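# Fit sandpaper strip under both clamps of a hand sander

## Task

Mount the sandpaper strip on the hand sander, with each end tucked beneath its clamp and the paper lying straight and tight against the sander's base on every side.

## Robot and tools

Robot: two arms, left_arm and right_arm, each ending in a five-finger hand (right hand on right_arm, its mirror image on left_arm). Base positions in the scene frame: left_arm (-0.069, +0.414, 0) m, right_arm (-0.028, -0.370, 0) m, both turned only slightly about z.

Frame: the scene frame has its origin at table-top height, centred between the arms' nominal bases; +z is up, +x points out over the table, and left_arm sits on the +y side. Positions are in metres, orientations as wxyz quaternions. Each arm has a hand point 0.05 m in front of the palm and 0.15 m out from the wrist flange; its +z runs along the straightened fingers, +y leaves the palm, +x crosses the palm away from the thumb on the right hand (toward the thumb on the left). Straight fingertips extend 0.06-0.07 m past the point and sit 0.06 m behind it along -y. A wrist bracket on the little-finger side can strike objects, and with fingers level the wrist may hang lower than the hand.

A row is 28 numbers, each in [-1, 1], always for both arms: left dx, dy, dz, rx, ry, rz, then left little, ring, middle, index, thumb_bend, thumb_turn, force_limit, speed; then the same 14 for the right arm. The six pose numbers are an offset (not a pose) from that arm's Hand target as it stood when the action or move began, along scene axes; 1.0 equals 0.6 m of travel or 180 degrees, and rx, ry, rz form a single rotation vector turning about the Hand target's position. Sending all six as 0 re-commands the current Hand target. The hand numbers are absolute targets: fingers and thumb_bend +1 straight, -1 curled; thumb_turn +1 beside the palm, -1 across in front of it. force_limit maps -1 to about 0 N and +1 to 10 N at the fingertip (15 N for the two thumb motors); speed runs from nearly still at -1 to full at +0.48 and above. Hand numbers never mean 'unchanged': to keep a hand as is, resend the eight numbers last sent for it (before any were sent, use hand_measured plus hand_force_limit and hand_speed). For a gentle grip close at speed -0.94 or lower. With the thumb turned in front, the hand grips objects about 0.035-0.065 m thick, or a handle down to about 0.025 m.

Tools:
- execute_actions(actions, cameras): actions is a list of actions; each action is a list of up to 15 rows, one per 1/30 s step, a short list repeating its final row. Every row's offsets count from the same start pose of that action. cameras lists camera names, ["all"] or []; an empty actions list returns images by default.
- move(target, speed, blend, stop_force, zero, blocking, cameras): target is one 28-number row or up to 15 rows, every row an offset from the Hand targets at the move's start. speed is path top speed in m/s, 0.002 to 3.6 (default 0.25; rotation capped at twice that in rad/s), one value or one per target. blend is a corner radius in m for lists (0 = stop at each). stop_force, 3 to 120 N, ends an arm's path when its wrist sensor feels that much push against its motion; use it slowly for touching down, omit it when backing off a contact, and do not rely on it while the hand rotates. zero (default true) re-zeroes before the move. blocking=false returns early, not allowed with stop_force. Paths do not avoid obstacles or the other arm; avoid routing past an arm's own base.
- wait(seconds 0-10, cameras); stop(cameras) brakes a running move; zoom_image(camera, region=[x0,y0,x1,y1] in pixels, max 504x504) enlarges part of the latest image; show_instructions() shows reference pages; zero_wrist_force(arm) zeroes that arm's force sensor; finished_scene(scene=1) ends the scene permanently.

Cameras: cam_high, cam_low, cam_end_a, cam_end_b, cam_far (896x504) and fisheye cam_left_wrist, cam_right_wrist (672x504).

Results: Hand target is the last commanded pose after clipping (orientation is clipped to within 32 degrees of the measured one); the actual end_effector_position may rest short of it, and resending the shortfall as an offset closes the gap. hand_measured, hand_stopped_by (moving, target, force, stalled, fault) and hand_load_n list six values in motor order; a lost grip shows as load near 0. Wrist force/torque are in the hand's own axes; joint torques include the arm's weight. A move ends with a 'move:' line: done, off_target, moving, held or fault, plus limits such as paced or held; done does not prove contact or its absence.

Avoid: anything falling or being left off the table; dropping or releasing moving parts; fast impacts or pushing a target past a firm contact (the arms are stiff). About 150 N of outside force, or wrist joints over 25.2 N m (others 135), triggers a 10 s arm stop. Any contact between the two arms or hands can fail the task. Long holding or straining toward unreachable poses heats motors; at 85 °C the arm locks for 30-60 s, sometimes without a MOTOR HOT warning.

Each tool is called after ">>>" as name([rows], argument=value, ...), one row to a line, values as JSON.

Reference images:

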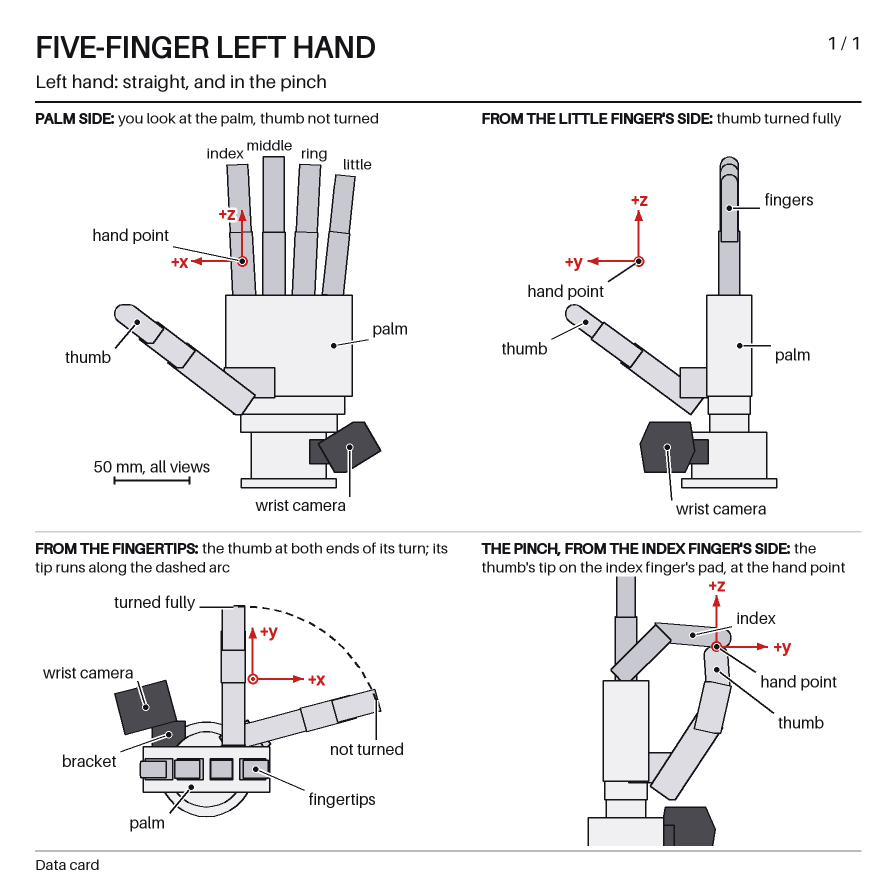

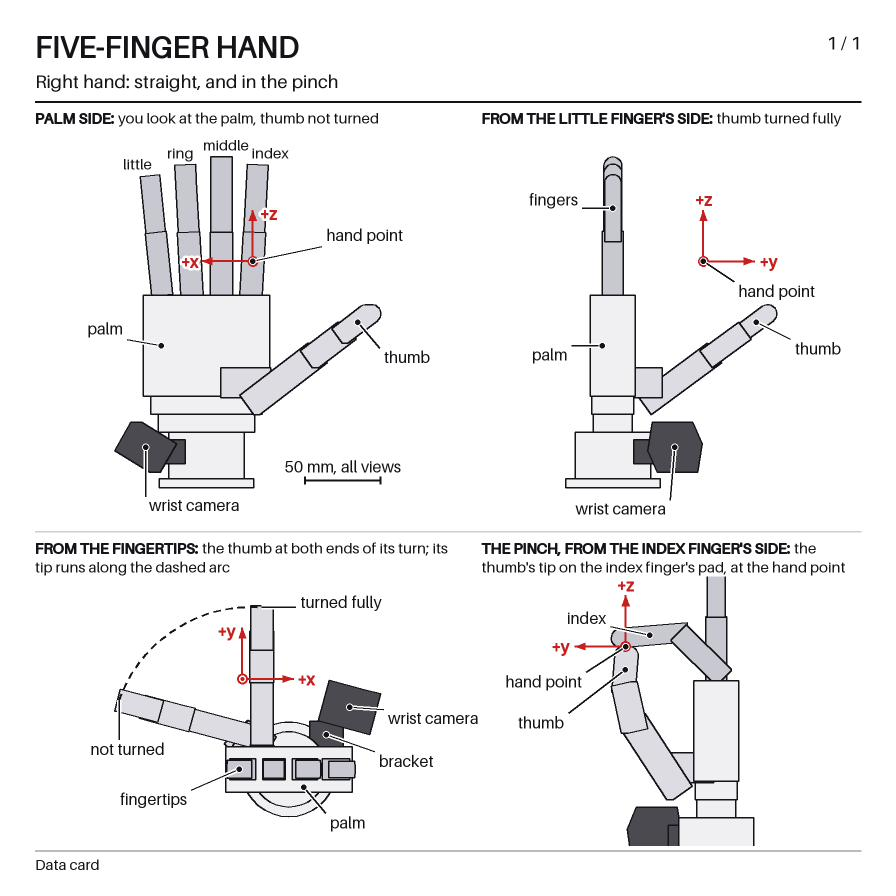

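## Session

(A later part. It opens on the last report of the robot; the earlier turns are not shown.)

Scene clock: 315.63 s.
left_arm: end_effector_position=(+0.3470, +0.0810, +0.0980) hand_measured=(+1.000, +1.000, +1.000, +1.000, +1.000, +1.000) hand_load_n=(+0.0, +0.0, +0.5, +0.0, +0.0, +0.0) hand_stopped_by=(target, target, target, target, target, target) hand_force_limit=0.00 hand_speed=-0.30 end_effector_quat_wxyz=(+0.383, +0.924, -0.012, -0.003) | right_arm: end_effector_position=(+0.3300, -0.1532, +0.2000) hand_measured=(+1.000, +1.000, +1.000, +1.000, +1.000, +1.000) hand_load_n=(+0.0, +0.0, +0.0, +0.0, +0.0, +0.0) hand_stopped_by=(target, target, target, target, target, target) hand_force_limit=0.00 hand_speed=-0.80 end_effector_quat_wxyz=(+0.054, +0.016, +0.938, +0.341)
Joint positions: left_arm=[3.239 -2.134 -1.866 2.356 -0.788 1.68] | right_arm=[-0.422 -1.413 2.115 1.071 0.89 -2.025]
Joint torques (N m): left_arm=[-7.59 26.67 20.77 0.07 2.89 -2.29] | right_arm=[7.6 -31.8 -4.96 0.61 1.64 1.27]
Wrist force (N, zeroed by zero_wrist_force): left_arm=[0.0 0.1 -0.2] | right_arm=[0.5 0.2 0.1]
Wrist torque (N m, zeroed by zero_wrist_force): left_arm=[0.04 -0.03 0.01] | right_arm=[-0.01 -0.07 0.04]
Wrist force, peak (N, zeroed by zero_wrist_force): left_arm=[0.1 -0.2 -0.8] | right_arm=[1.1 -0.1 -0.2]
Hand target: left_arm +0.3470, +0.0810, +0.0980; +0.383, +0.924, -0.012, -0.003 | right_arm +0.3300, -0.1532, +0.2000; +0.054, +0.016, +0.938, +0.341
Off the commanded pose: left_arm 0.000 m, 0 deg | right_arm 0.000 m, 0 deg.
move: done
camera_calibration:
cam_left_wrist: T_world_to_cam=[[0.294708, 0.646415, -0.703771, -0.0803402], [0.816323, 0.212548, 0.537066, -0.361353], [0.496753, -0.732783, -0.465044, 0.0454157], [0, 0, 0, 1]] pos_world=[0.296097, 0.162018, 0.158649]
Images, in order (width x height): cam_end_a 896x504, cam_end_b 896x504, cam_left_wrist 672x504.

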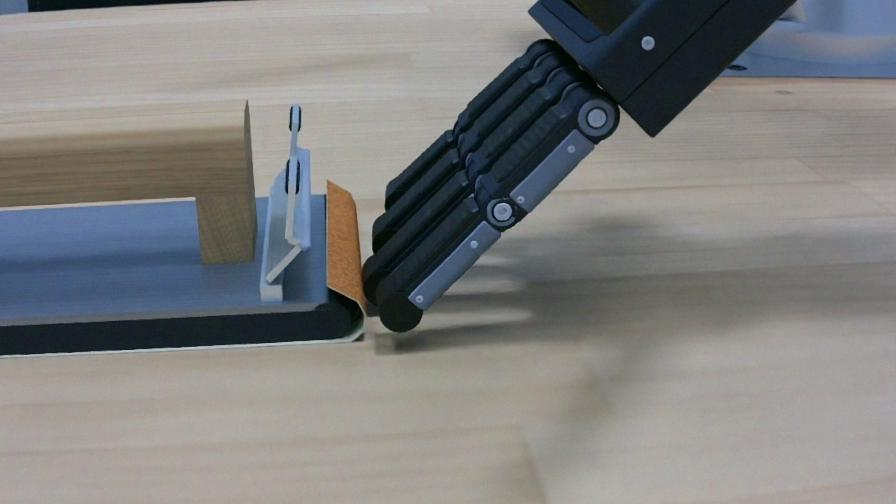

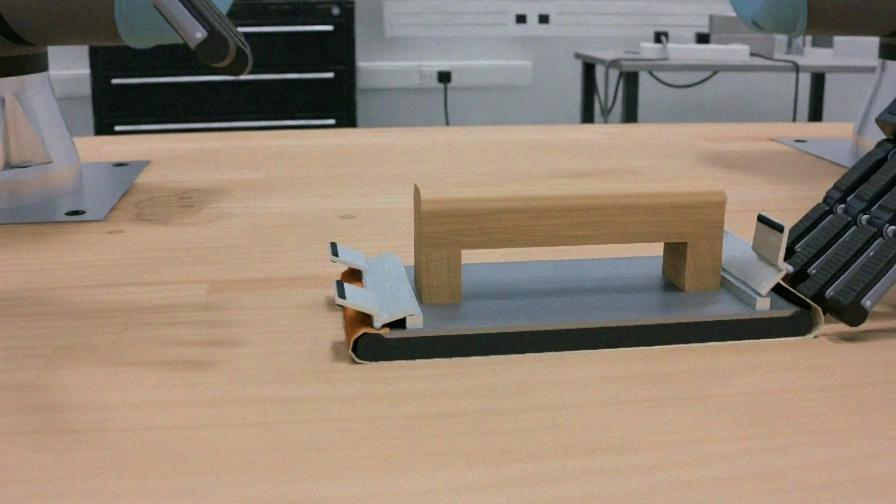

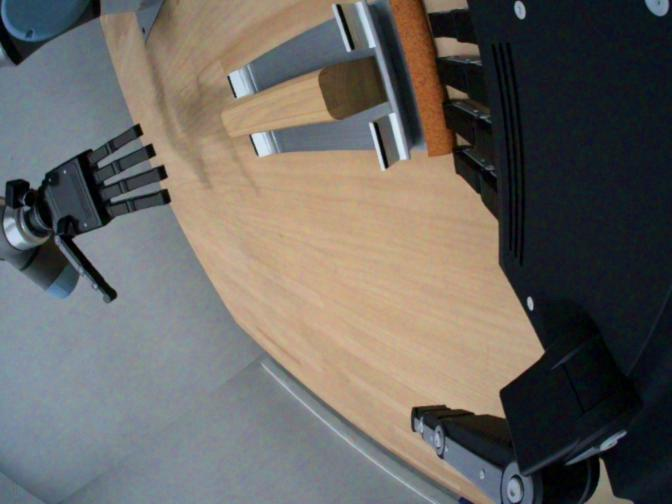

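>>> move(target=[0,0,0,0,0,0,1,1,1,1,1,1,0,-0.3,-0.0067,0.302,0,0,0,0,1,-1,-1,1,1,1,0,-0.3], speed=0.2, cameras=["all"])

>>> zoom_image(camera="cam_left_wrist", region=[210, 0, 520, 210])

Scene clock: 325.57 s.
left_arm: end_effector_position=(+0.3470, +0.0810, +0.0980) hand_measured=(+1.000, +1.000, +1.000, +1.000, +1.000, +1.000) hand_load_n=(+0.0, +0.0, +0.0, +0.0, +0.0, +0.0) hand_stopped_by=(target, target, target, target, target, target) hand_force_limit=0.00 hand_speed=-0.30 end_effector_quat_wxyz=(+0.383, +0.924, -0.012, -0.003) | right_arm: end_effector_position=(+0.3260, +0.0279, +0.2000) hand_measured=(+1.000, -1.000, -1.000, +1.000, +1.000, +1.000) hand_load_n=(+0.0, +0.0, +0.0, +0.0, +0.0, +0.0) hand_stopped_by=(target, target, target, target, target, target) hand_force_limit=0.00 hand_speed=-0.30 end_effector_quat_wxyz=(+0.054, +0.016, +0.938, +0.341)
Joint positions: left_arm=[3.239 -2.134 -1.866 2.356 -0.788 1.68] | right_arm=[0.19 -1.368 1.904 0.736 0.921 -1.239]
Joint torques (N m): left_arm=[-7.77 30.53 20.32 0 2.83 -2.25] | right_arm=[9.79 -12.68 -25.28 0.11 1.65 1.56]
Wrist force (N, zeroed by zero_wrist_force): left_arm=[0.2 -0.1 -0.3] | right_arm=[0.7 0.0 0.1]
Wrist torque (N m, zeroed by zero_wrist_force): left_arm=[0.02 -0.06 0.03] | right_arm=[-0.05 -0.10 0.03]
Wrist force, peak (N, zeroed by zero_wrist_force): left_arm=[0.0 0.1 -0.9] | right_arm=[0.9 1.1 0.5]
Hand target: left_arm +0.3470, +0.0810, +0.0980; +0.383, +0.924, -0.012, -0.003 | right_arm +0.3260, +0.0280, +0.2000; +0.054, +0.016, +0.938, +0.341
Off the commanded pose: left_arm 0.000 m, 0 deg | right_arm 0.000 m, 0 deg.
move: done
camera_calibration:
cam_left_wrist: T_world_to_cam=[[0.294708, 0.646415, -0.703771, -0.0803402], [0.816323, 0.212548, 0.537066, -0.361353], [0.496753, -0.732783, -0.465044, 0.0454157], [0, 0, 0, 1]] pos_world=[0.296097, 0.162018, 0.158649]
cam_right_wrist: T_world_to_cam=[[-0.248696, 0.758121, 0.602829, -0.0577432], [0.782652, -0.209372, 0.58619, -0.363017], [0.570619, 0.617588, -0.541275, 0.0203581], [0, 0, 0, 1]] pos_world=[0.258139, -0.0448021, 0.258625]

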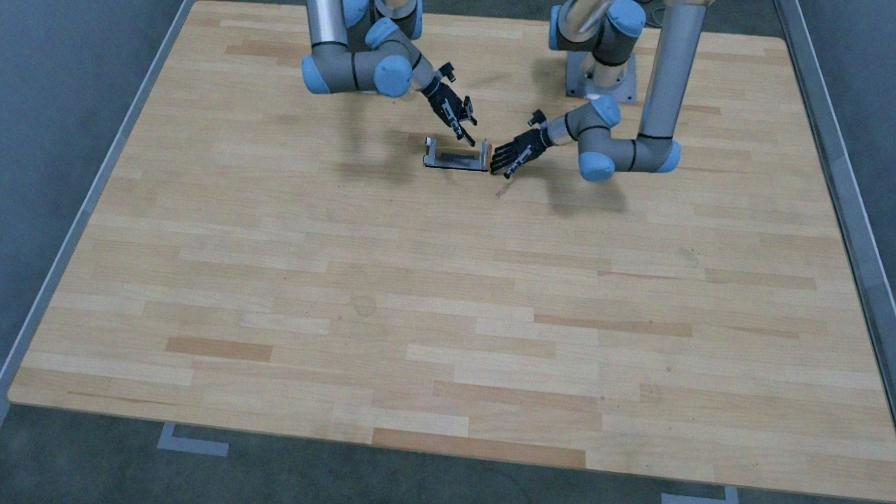

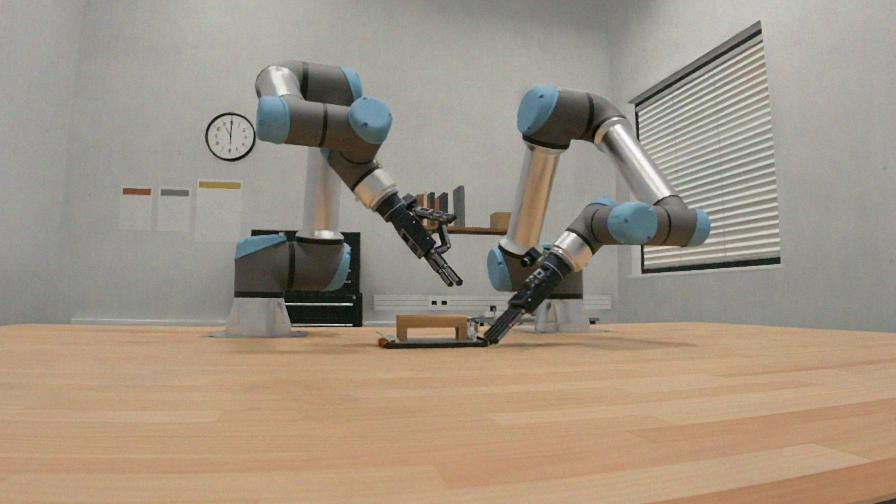

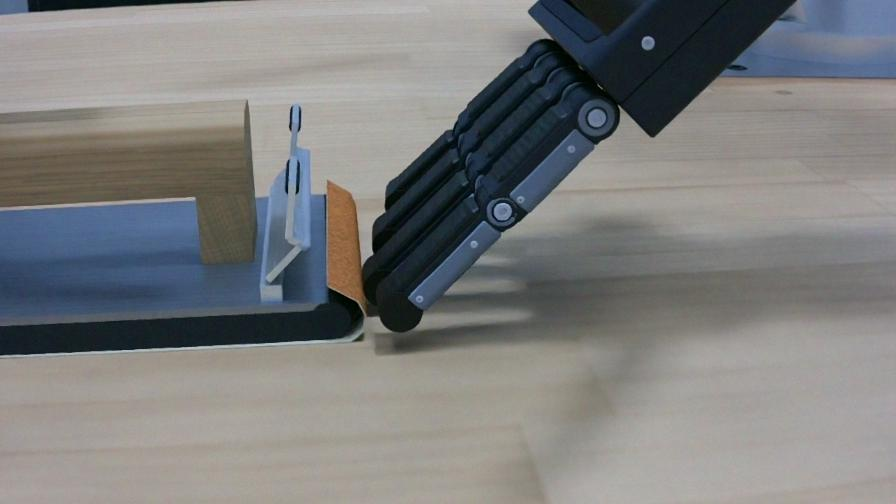

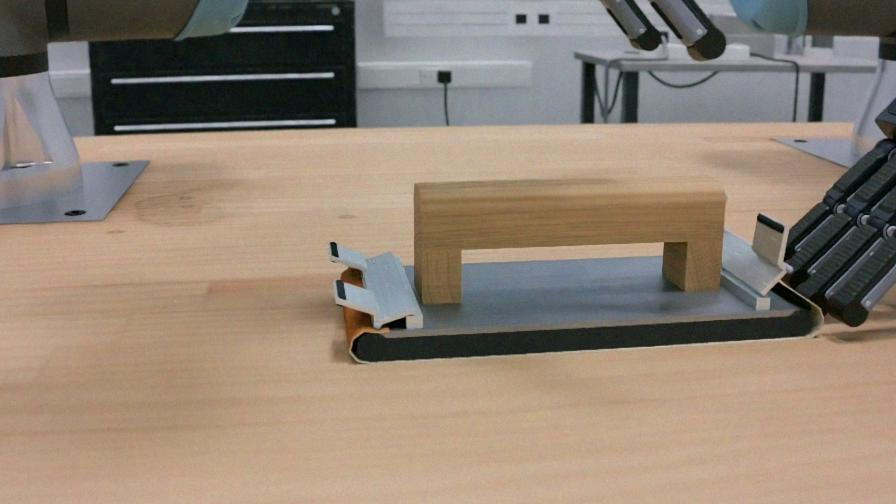

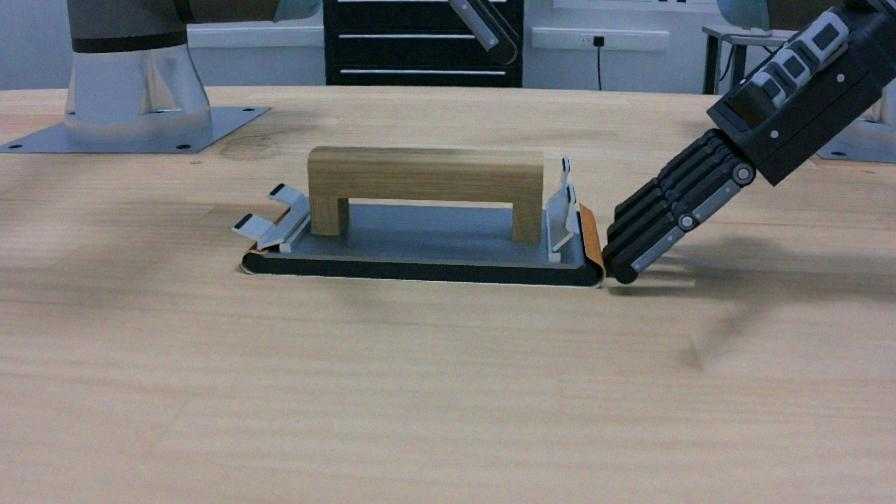

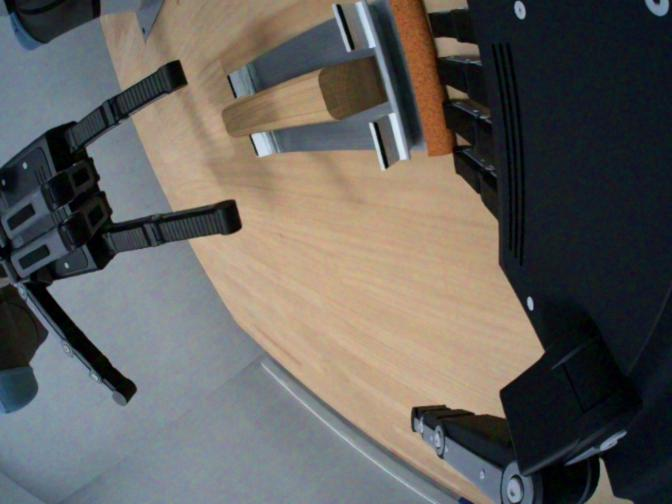

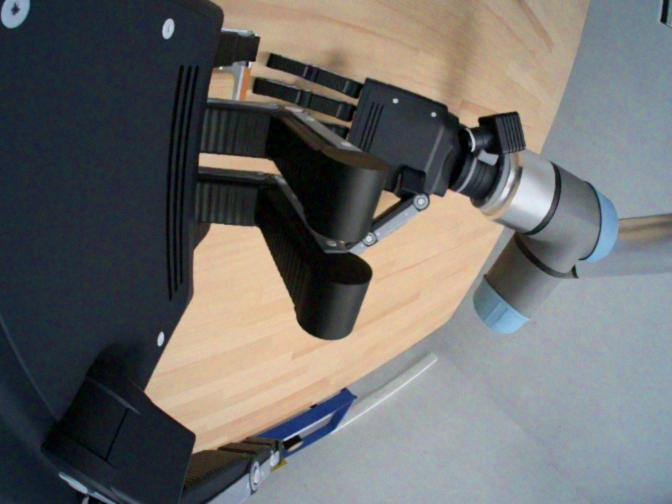

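Scaled by 1.626 from the camera's 672x504 image, which has a finer 960x720 frame.

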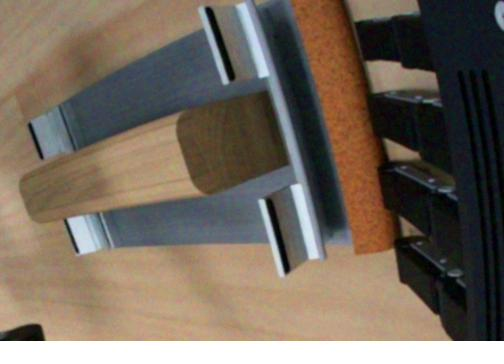

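>>> zero_wrist_force(arm="right_arm")

>>> move(target=[0,0,0,0,0,0,1,1,1,1,1,1,0,-0.3,-0.0042,0.0212,-0.113,0,0,0,1,-1,-1,1,1,1,0,-0.3], speed=0.12, stop_force=4, cameras=["all"])

>>> zoom_image(camera="cam_left_wrist", region=[210, 0, 520, 210])

>>> zoom_image(camera="cam_end_b", region=[600, 130, 896, 380])

>>> zoom_image(camera="cam_end_a", region=[150, 60, 450, 370])

Wrist force sensor zeroed.

Scene clock: 334.03 s.
left_arm: end_effector_position=(+0.3470, +0.0810, +0.0980) hand_measured=(+1.000, +1.000, +1.000, +1.000, +1.000, +1.000) hand_load_n=(+0.0, +0.0, +0.0, +0.0, +0.0, +0.0) hand_stopped_by=(target, target, target, target, target, target) hand_force_limit=0.00 hand_speed=-0.30 end_effector_quat_wxyz=(+0.383, +0.924, -0.012, -0.003) | right_arm: end_effector_position=(+0.3235, +0.0407, +0.1322) hand_measured=(+1.000, -1.000, -1.000, +1.000, +1.000, +1.000) hand_load_n=(+0.0, +0.0, +0.0, +0.0, +0.0, +0.0) hand_stopped_by=(target, target, target, target, target, target) hand_force_limit=0.00 hand_speed=-0.30 end_effector_quat_wxyz=(+0.054, +0.016, +0.938, +0.341)
Joint positions: left_arm=[3.239 -2.134 -1.866 2.356 -0.788 1.68] | right_arm=[0.229 -1.263 1.968 0.539 0.933 -1.193]
Joint torques (N m): left_arm=[-7.26 33.37 20.03 -0.06 2.83 -2.28] | right_arm=[9.72 -14.29 -5.28 0 1.72 1.32]
Wrist force (N, zeroed by zero_wrist_force): left_arm=[0.1 -0.3 -0.1] | right_arm=[0.2 0.2 0.0]
Wrist torque (N m, zeroed by zero_wrist_force): left_arm=[-0.01 -0.04 0.02] | right_arm=[0.02 -0.04 0.02]
Wrist force, peak (N, zeroed by zero_wrist_force): left_arm=[-0.2 0.0 -0.8] | right_arm=[0.1 -0.8 0.5]
Hand target: left_arm +0.3470, +0.0810, +0.0980; +0.383, +0.924, -0.012, -0.003 | right_arm +0.3235, +0.0407, +0.1322; +0.054, +0.016, +0.938, +0.341
Off the commanded pose: left_arm 0.000 m, 0 deg | right_arm 0.000 m, 0 deg.
move: done
camera_calibration:
cam_left_wrist: T_world_to_cam=[[0.294708, 0.646415, -0.703771, -0.0803402], [0.816323, 0.212548, 0.537066, -0.361353], [0.496753, -0.732783, -0.465044, 0.0454157], [0, 0, 0, 1]] pos_world=[0.296097, 0.162018, 0.158649]
cam_right_wrist: T_world_to_cam=[[-0.248696, 0.758121, 0.602829, -0.0271214], [0.782652, -0.209372, 0.58619, -0.318657], [0.570619, 0.617588, -0.541275, -0.0227572], [0, 0, 0, 1]] pos_world=[0.255639, -0.0321021, 0.190825]

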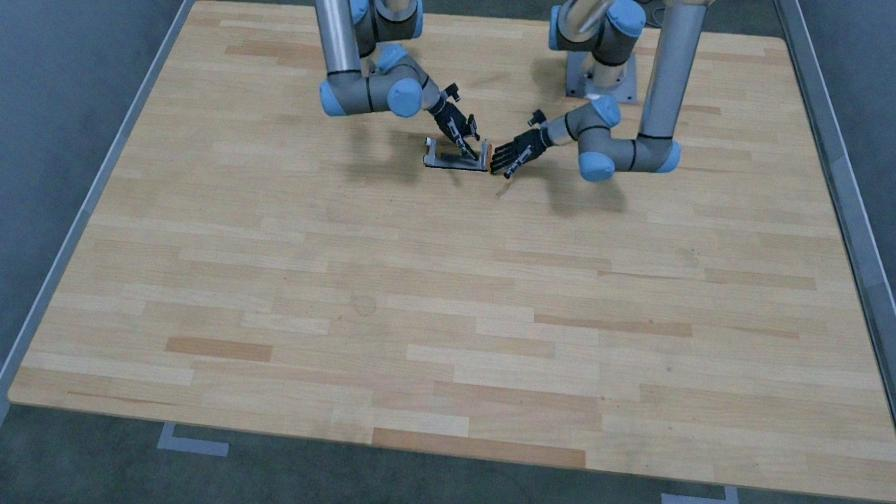

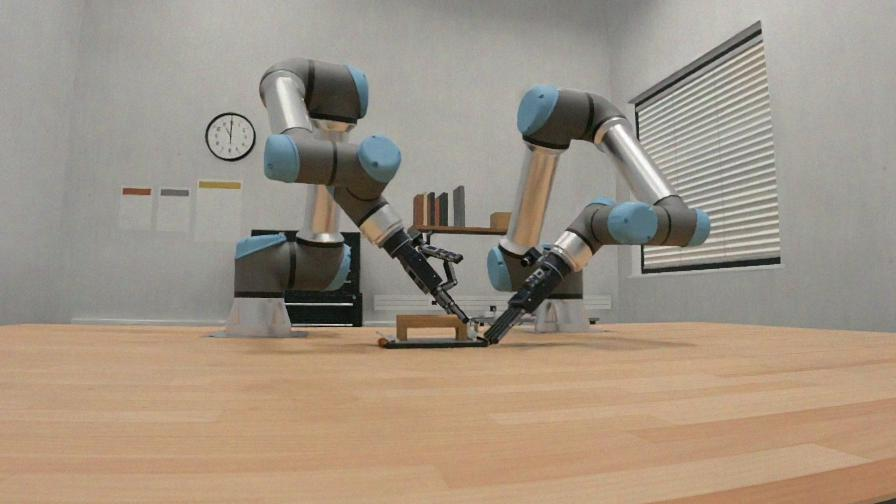

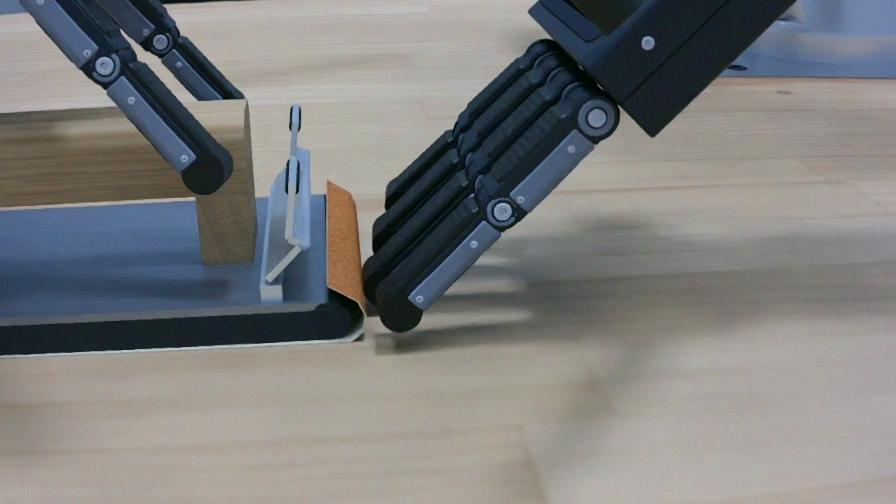

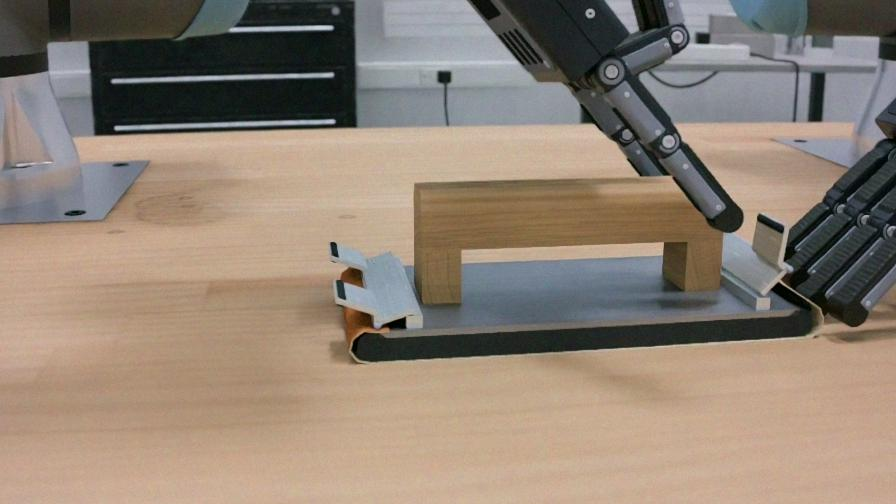

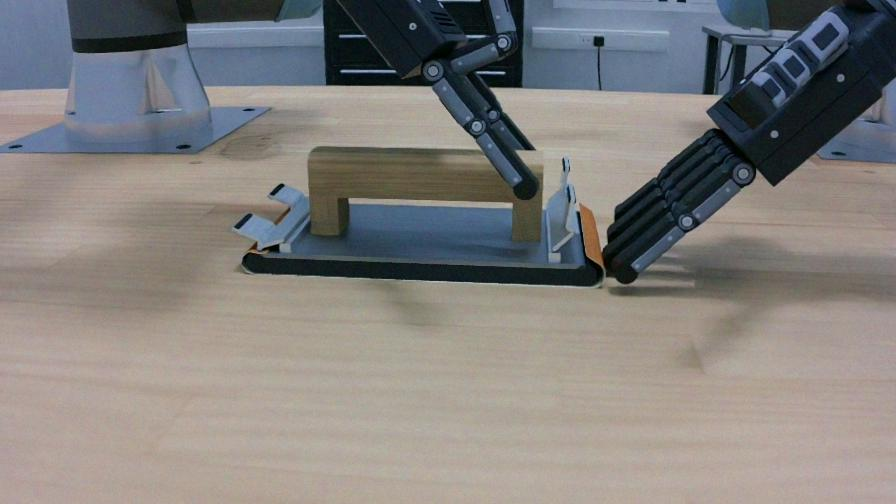

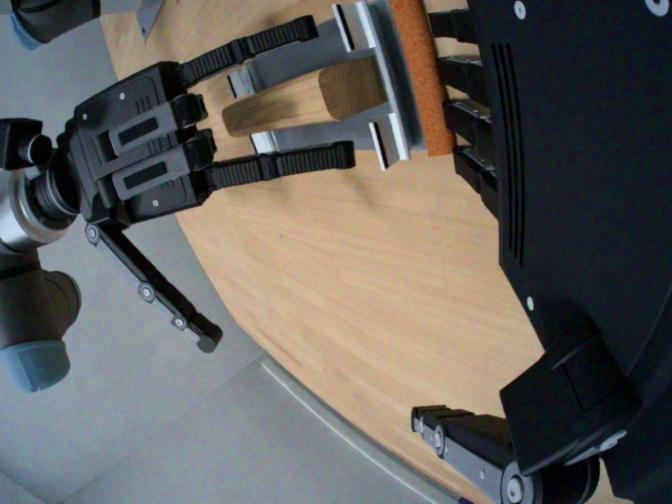

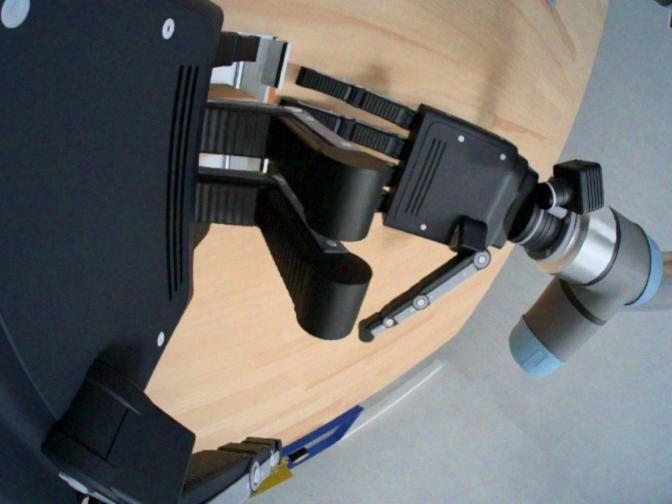

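Scaled by 1.626 from the camera's 672x504 image, which has a finer 960x720 frame.

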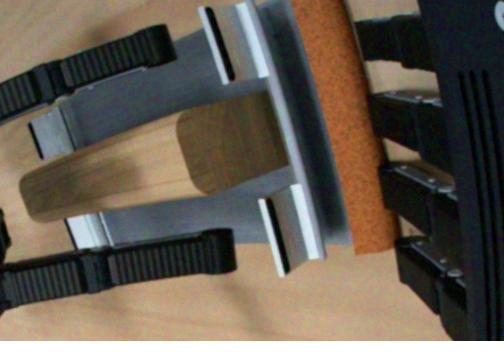

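Scaled by 1.703 from the camera's 896x504 image, which has a finer 1280x720 frame.

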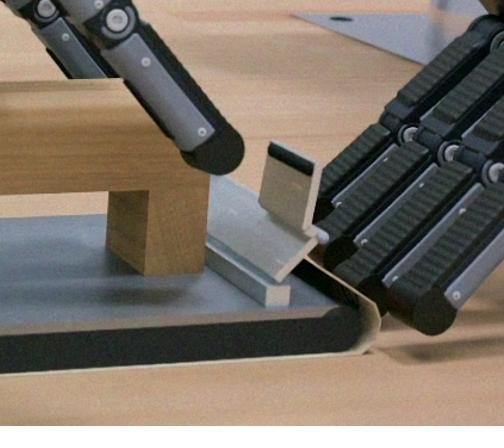

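Scaled by 1.626 from the camera's 896x504 image, which has a finer 1280x720 frame.

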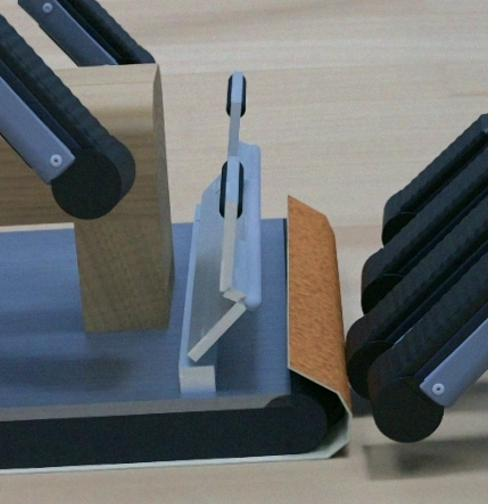

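>>> move(target=[0,-0.0117,0,0,0,0,1,1,1,1,1,1,0,-0.3,0,0,0,0,0,0,1,-1,-1,1,1,1,0,-0.3], speed=0.01, stop_force=4, cameras=["cam_end_a","cam_end_b","cam_left_wrist"])

>>> zoom_image(camera="cam_end_a", region=[230, 120, 450, 370])

>>> zoom_image(camera="cam_left_wrist", region=[260, 0, 520, 210])

Scene clock: 341.97 s.
left_arm: end_effector_position=(+0.3470, +0.0740, +0.0980) hand_measured=(+1.000, +1.000, +1.000, +1.000, +1.000, +1.000) hand_load_n=(+0.0, +0.0, +0.0, +0.0, +0.0, +0.0) hand_stopped_by=(target, target, target, target, target, target) hand_force_limit=0.00 hand_speed=-0.30 end_effector_quat_wxyz=(+0.383, +0.924, -0.012, -0.003) | right_arm: end_effector_position=(+0.3235, +0.0407, +0.1322) hand_measured=(+1.000, -1.000, -1.000, +1.000, +1.000, +1.000) hand_load_n=(+0.0, +0.0, +0.0, +0.0, +0.0, +0.0) hand_stopped_by=(target, target, target, target, target, target) hand_force_limit=0.00 hand_speed=-0.30 end_effector_quat_wxyz=(+0.054, +0.016, +0.938, +0.341)
Joint positions: left_arm=[3.221 -2.134 -1.858 2.367 -0.787 1.654] | right_arm=[0.229 -1.263 1.968 0.539 0.933 -1.193]
Joint torques (N m): left_arm=[-9.28 25.23 20.42 0.22 3.08 -2.4] | right_arm=[10.75 -15.27 -5.17 0.15 1.62 1.2]
Wrist force (N, zeroed by zero_wrist_force): left_arm=[0.0 -0.4 -3.9] | right_arm=[0.1 -0.2 0.0]
Wrist torque (N m, zeroed by zero_wrist_force): left_arm=[0.30 -0.06 0.02] | right_arm=[-0.05 -0.02 -0.01]
Wrist force, peak (N, zeroed by zero_wrist_force): left_arm=[0.0 -0.4 -3.9] | right_arm=[-0.4 -0.5 -0.4]
Hand target: left_arm +0.3470, +0.0740, +0.0980; +0.383, +0.924, -0.012, -0.003 | right_arm +0.3235, +0.0407, +0.1322; +0.054, +0.016, +0.938, +0.341
Off the commanded pose: left_arm 0.000 m, 0 deg | right_arm 0.000 m, 0 deg.
move: done
camera_calibration:
cam_left_wrist: T_world_to_cam=[[0.294708, 0.646415, -0.703771, -0.0757506], [0.816323, 0.212548, 0.537066, -0.359844], [0.496753, -0.732783, -0.465044, 0.040213], [0, 0, 0, 1]] pos_world=[0.296097, 0.154918, 0.158649]
Images, in order (width x height): cam_end_a 896x504, cam_end_b 896x504, cam_left_wrist 672x504.

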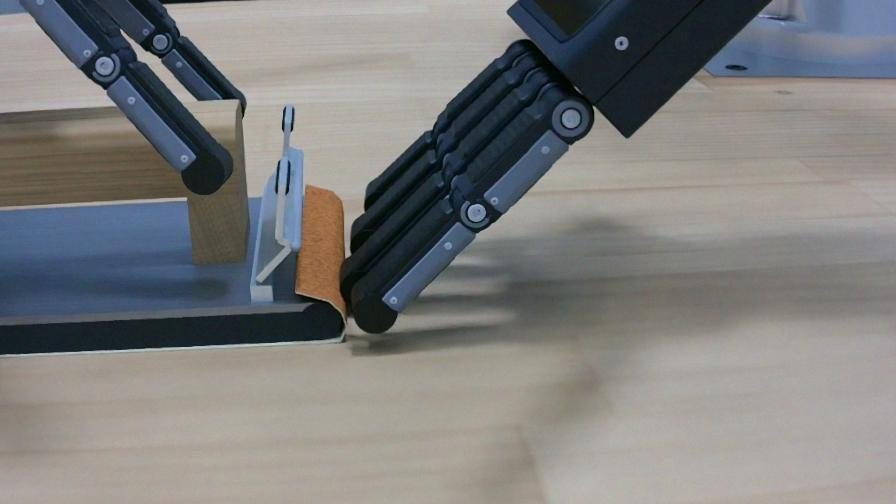

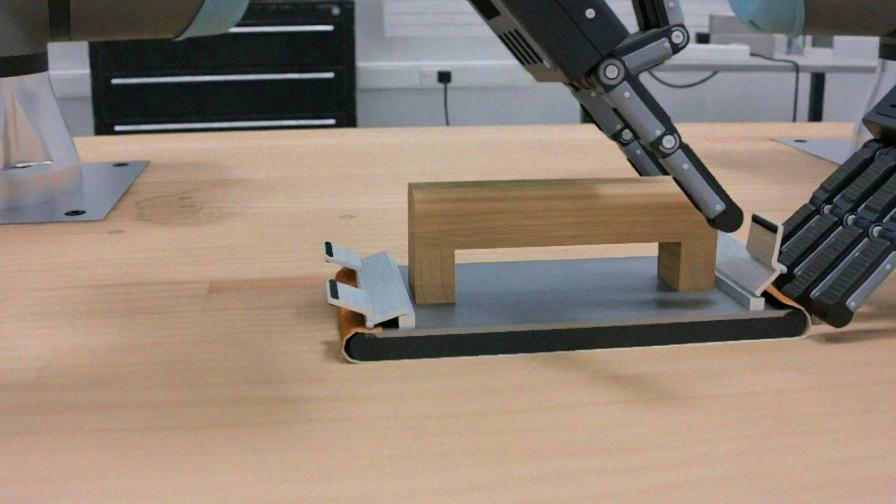

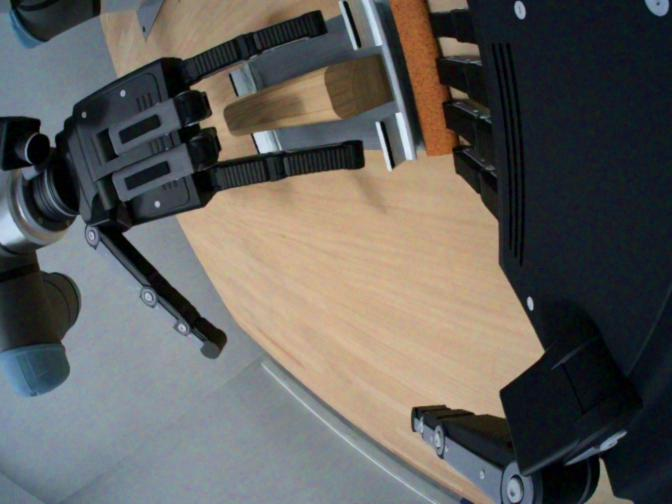

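Scaled by 2.016 from the camera's 896x504 image, which has a finer 1280x720 frame.

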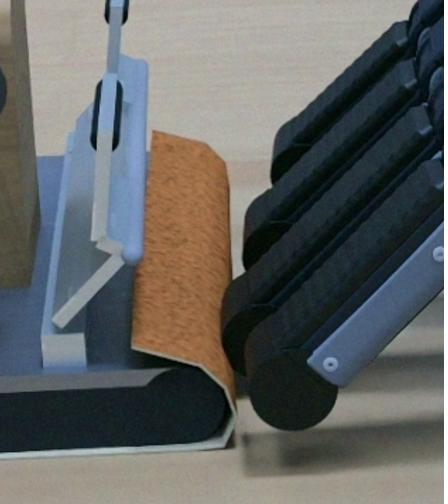

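Scaled by 1.938 from the camera's 672x504 image, which has a finer 960x720 frame.

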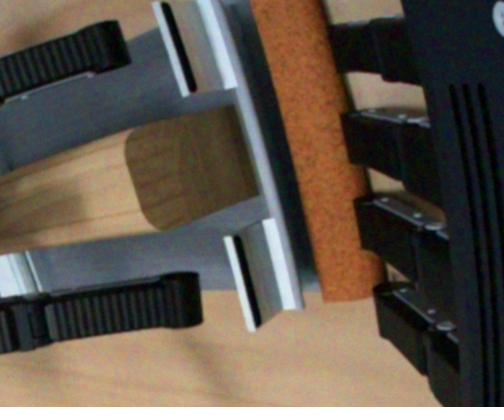

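>>> move(target=[0,0,0,0,0,0,1,1,1,1,1,1,0,-0.3,0,0.03,-0.003,0,0,0,1,-1,-1,1,1,1,0,-0.3], speed=0.015, stop_force=3, cameras=["cam_end_a","cam_end_b","cam_left_wrist"])

>>> zoom_image(camera="cam_end_a", region=[170, 80, 450, 370])

>>> zoom_image(camera="cam_left_wrist", region=[260, 0, 520, 210])

Scene clock: 352.40 s.
left_arm: end_effector_position=(+0.3470, +0.0740, +0.0980) hand_measured=(+1.000, +1.000, +1.000, +1.000, +1.000, +1.000) hand_load_n=(+0.0, +0.0, +0.0, +0.0, +0.0, +0.0) hand_stopped_by=(target, target, target, target, target, target) hand_force_limit=0.00 hand_speed=-0.30 end_effector_quat_wxyz=(+0.383, +0.924, -0.012, -0.003) | right_arm: end_effector_position=(+0.3235, +0.0535, +0.1309) hand_measured=(+1.000, -1.000, -1.000, +1.000, +1.000, +1.000) hand_load_n=(+0.0, -0.5, +0.0, +0.0, +0.0, -0.5) hand_stopped_by=(target, target, target, target, target, target) hand_force_limit=0.00 hand_speed=-0.30 end_effector_quat_wxyz=(+0.054, +0.016, +0.938, +0.341)
Joint positions: left_arm=[3.221 -2.134 -1.858 2.367 -0.787 1.654] | right_arm=[0.266 -1.25 1.947 0.522 0.945 -1.15]
Joint torques (N m): left_arm=[-9.92 25.2 20.59 0.13 3.03 -2.28] | right_arm=[-8.4 -39.41 -4.87 2.9 -4.08 -1.43]
Wrist force (N, zeroed by zero_wrist_force): left_arm=[0.3 -0.9 -4.6] | right_arm=[0.0 -1.8 -1.8]
Wrist torque (N m, zeroed by zero_wrist_force): left_arm=[0.38 -0.12 0.04] | right_arm=[0.05 0.02 0.14]
Wrist force, peak (N, zeroed by zero_wrist_force): left_arm=[0.3 -1.4 -4.6] | right_arm=[-0.2 -4.3 -4.0]
Hand target: left_arm +0.3470, +0.0740, +0.0980; +0.383, +0.924, -0.012, -0.003 | right_arm +0.3235, +0.0535, +0.1309; +0.054, +0.016, +0.938, +0.341 (not the last commanded pose)
Off the commanded pose: left_arm 0.000 m, 0 deg | right_arm 0.005 m, 0 deg.
move: contact (right_arm)
camera_calibration:
cam_left_wrist: T_world_to_cam=[[0.294708, 0.646415, -0.703771, -0.0757506], [0.816323, 0.212548, 0.537066, -0.359844], [0.496753, -0.732783, -0.465044, 0.040213], [0, 0, 0, 1]] pos_world=[0.296097, 0.154918, 0.158649]
Images, in order (width x height): cam_end_a 896x504, cam_end_b 896x504, cam_left_wrist 672x504.

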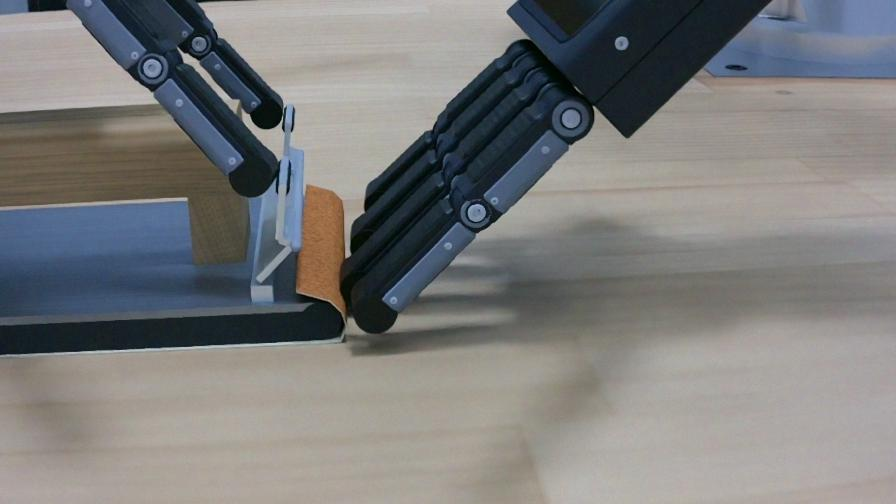

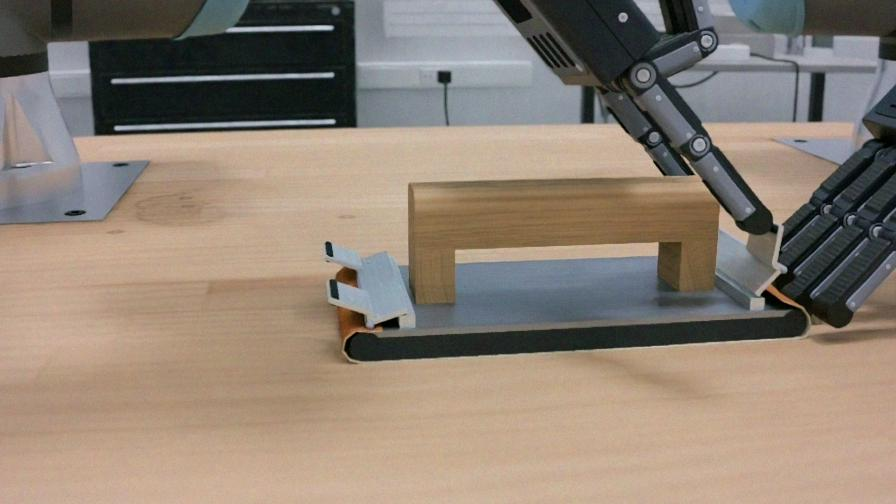

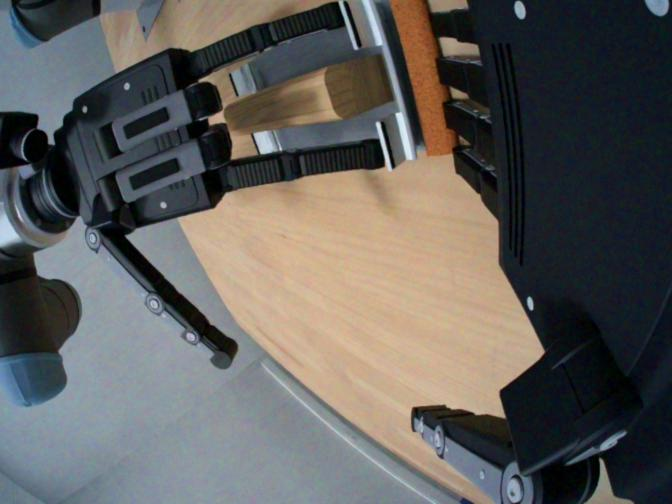

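Scaled by 1.738 from the camera's 896x504 image, which has a finer 1280x720 frame.

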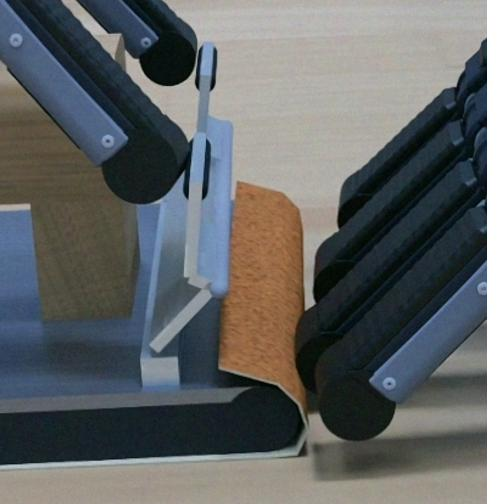

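Scaled by 1.938 from the camera's 672x504 image, which has a finer 960x720 frame.

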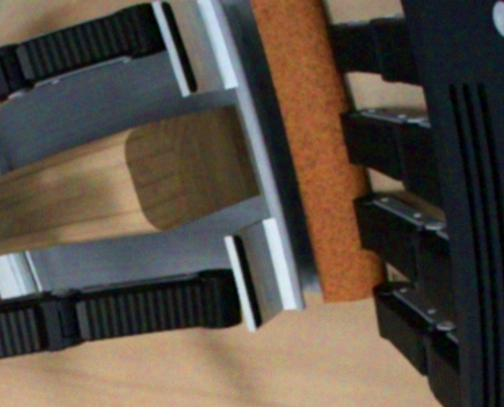

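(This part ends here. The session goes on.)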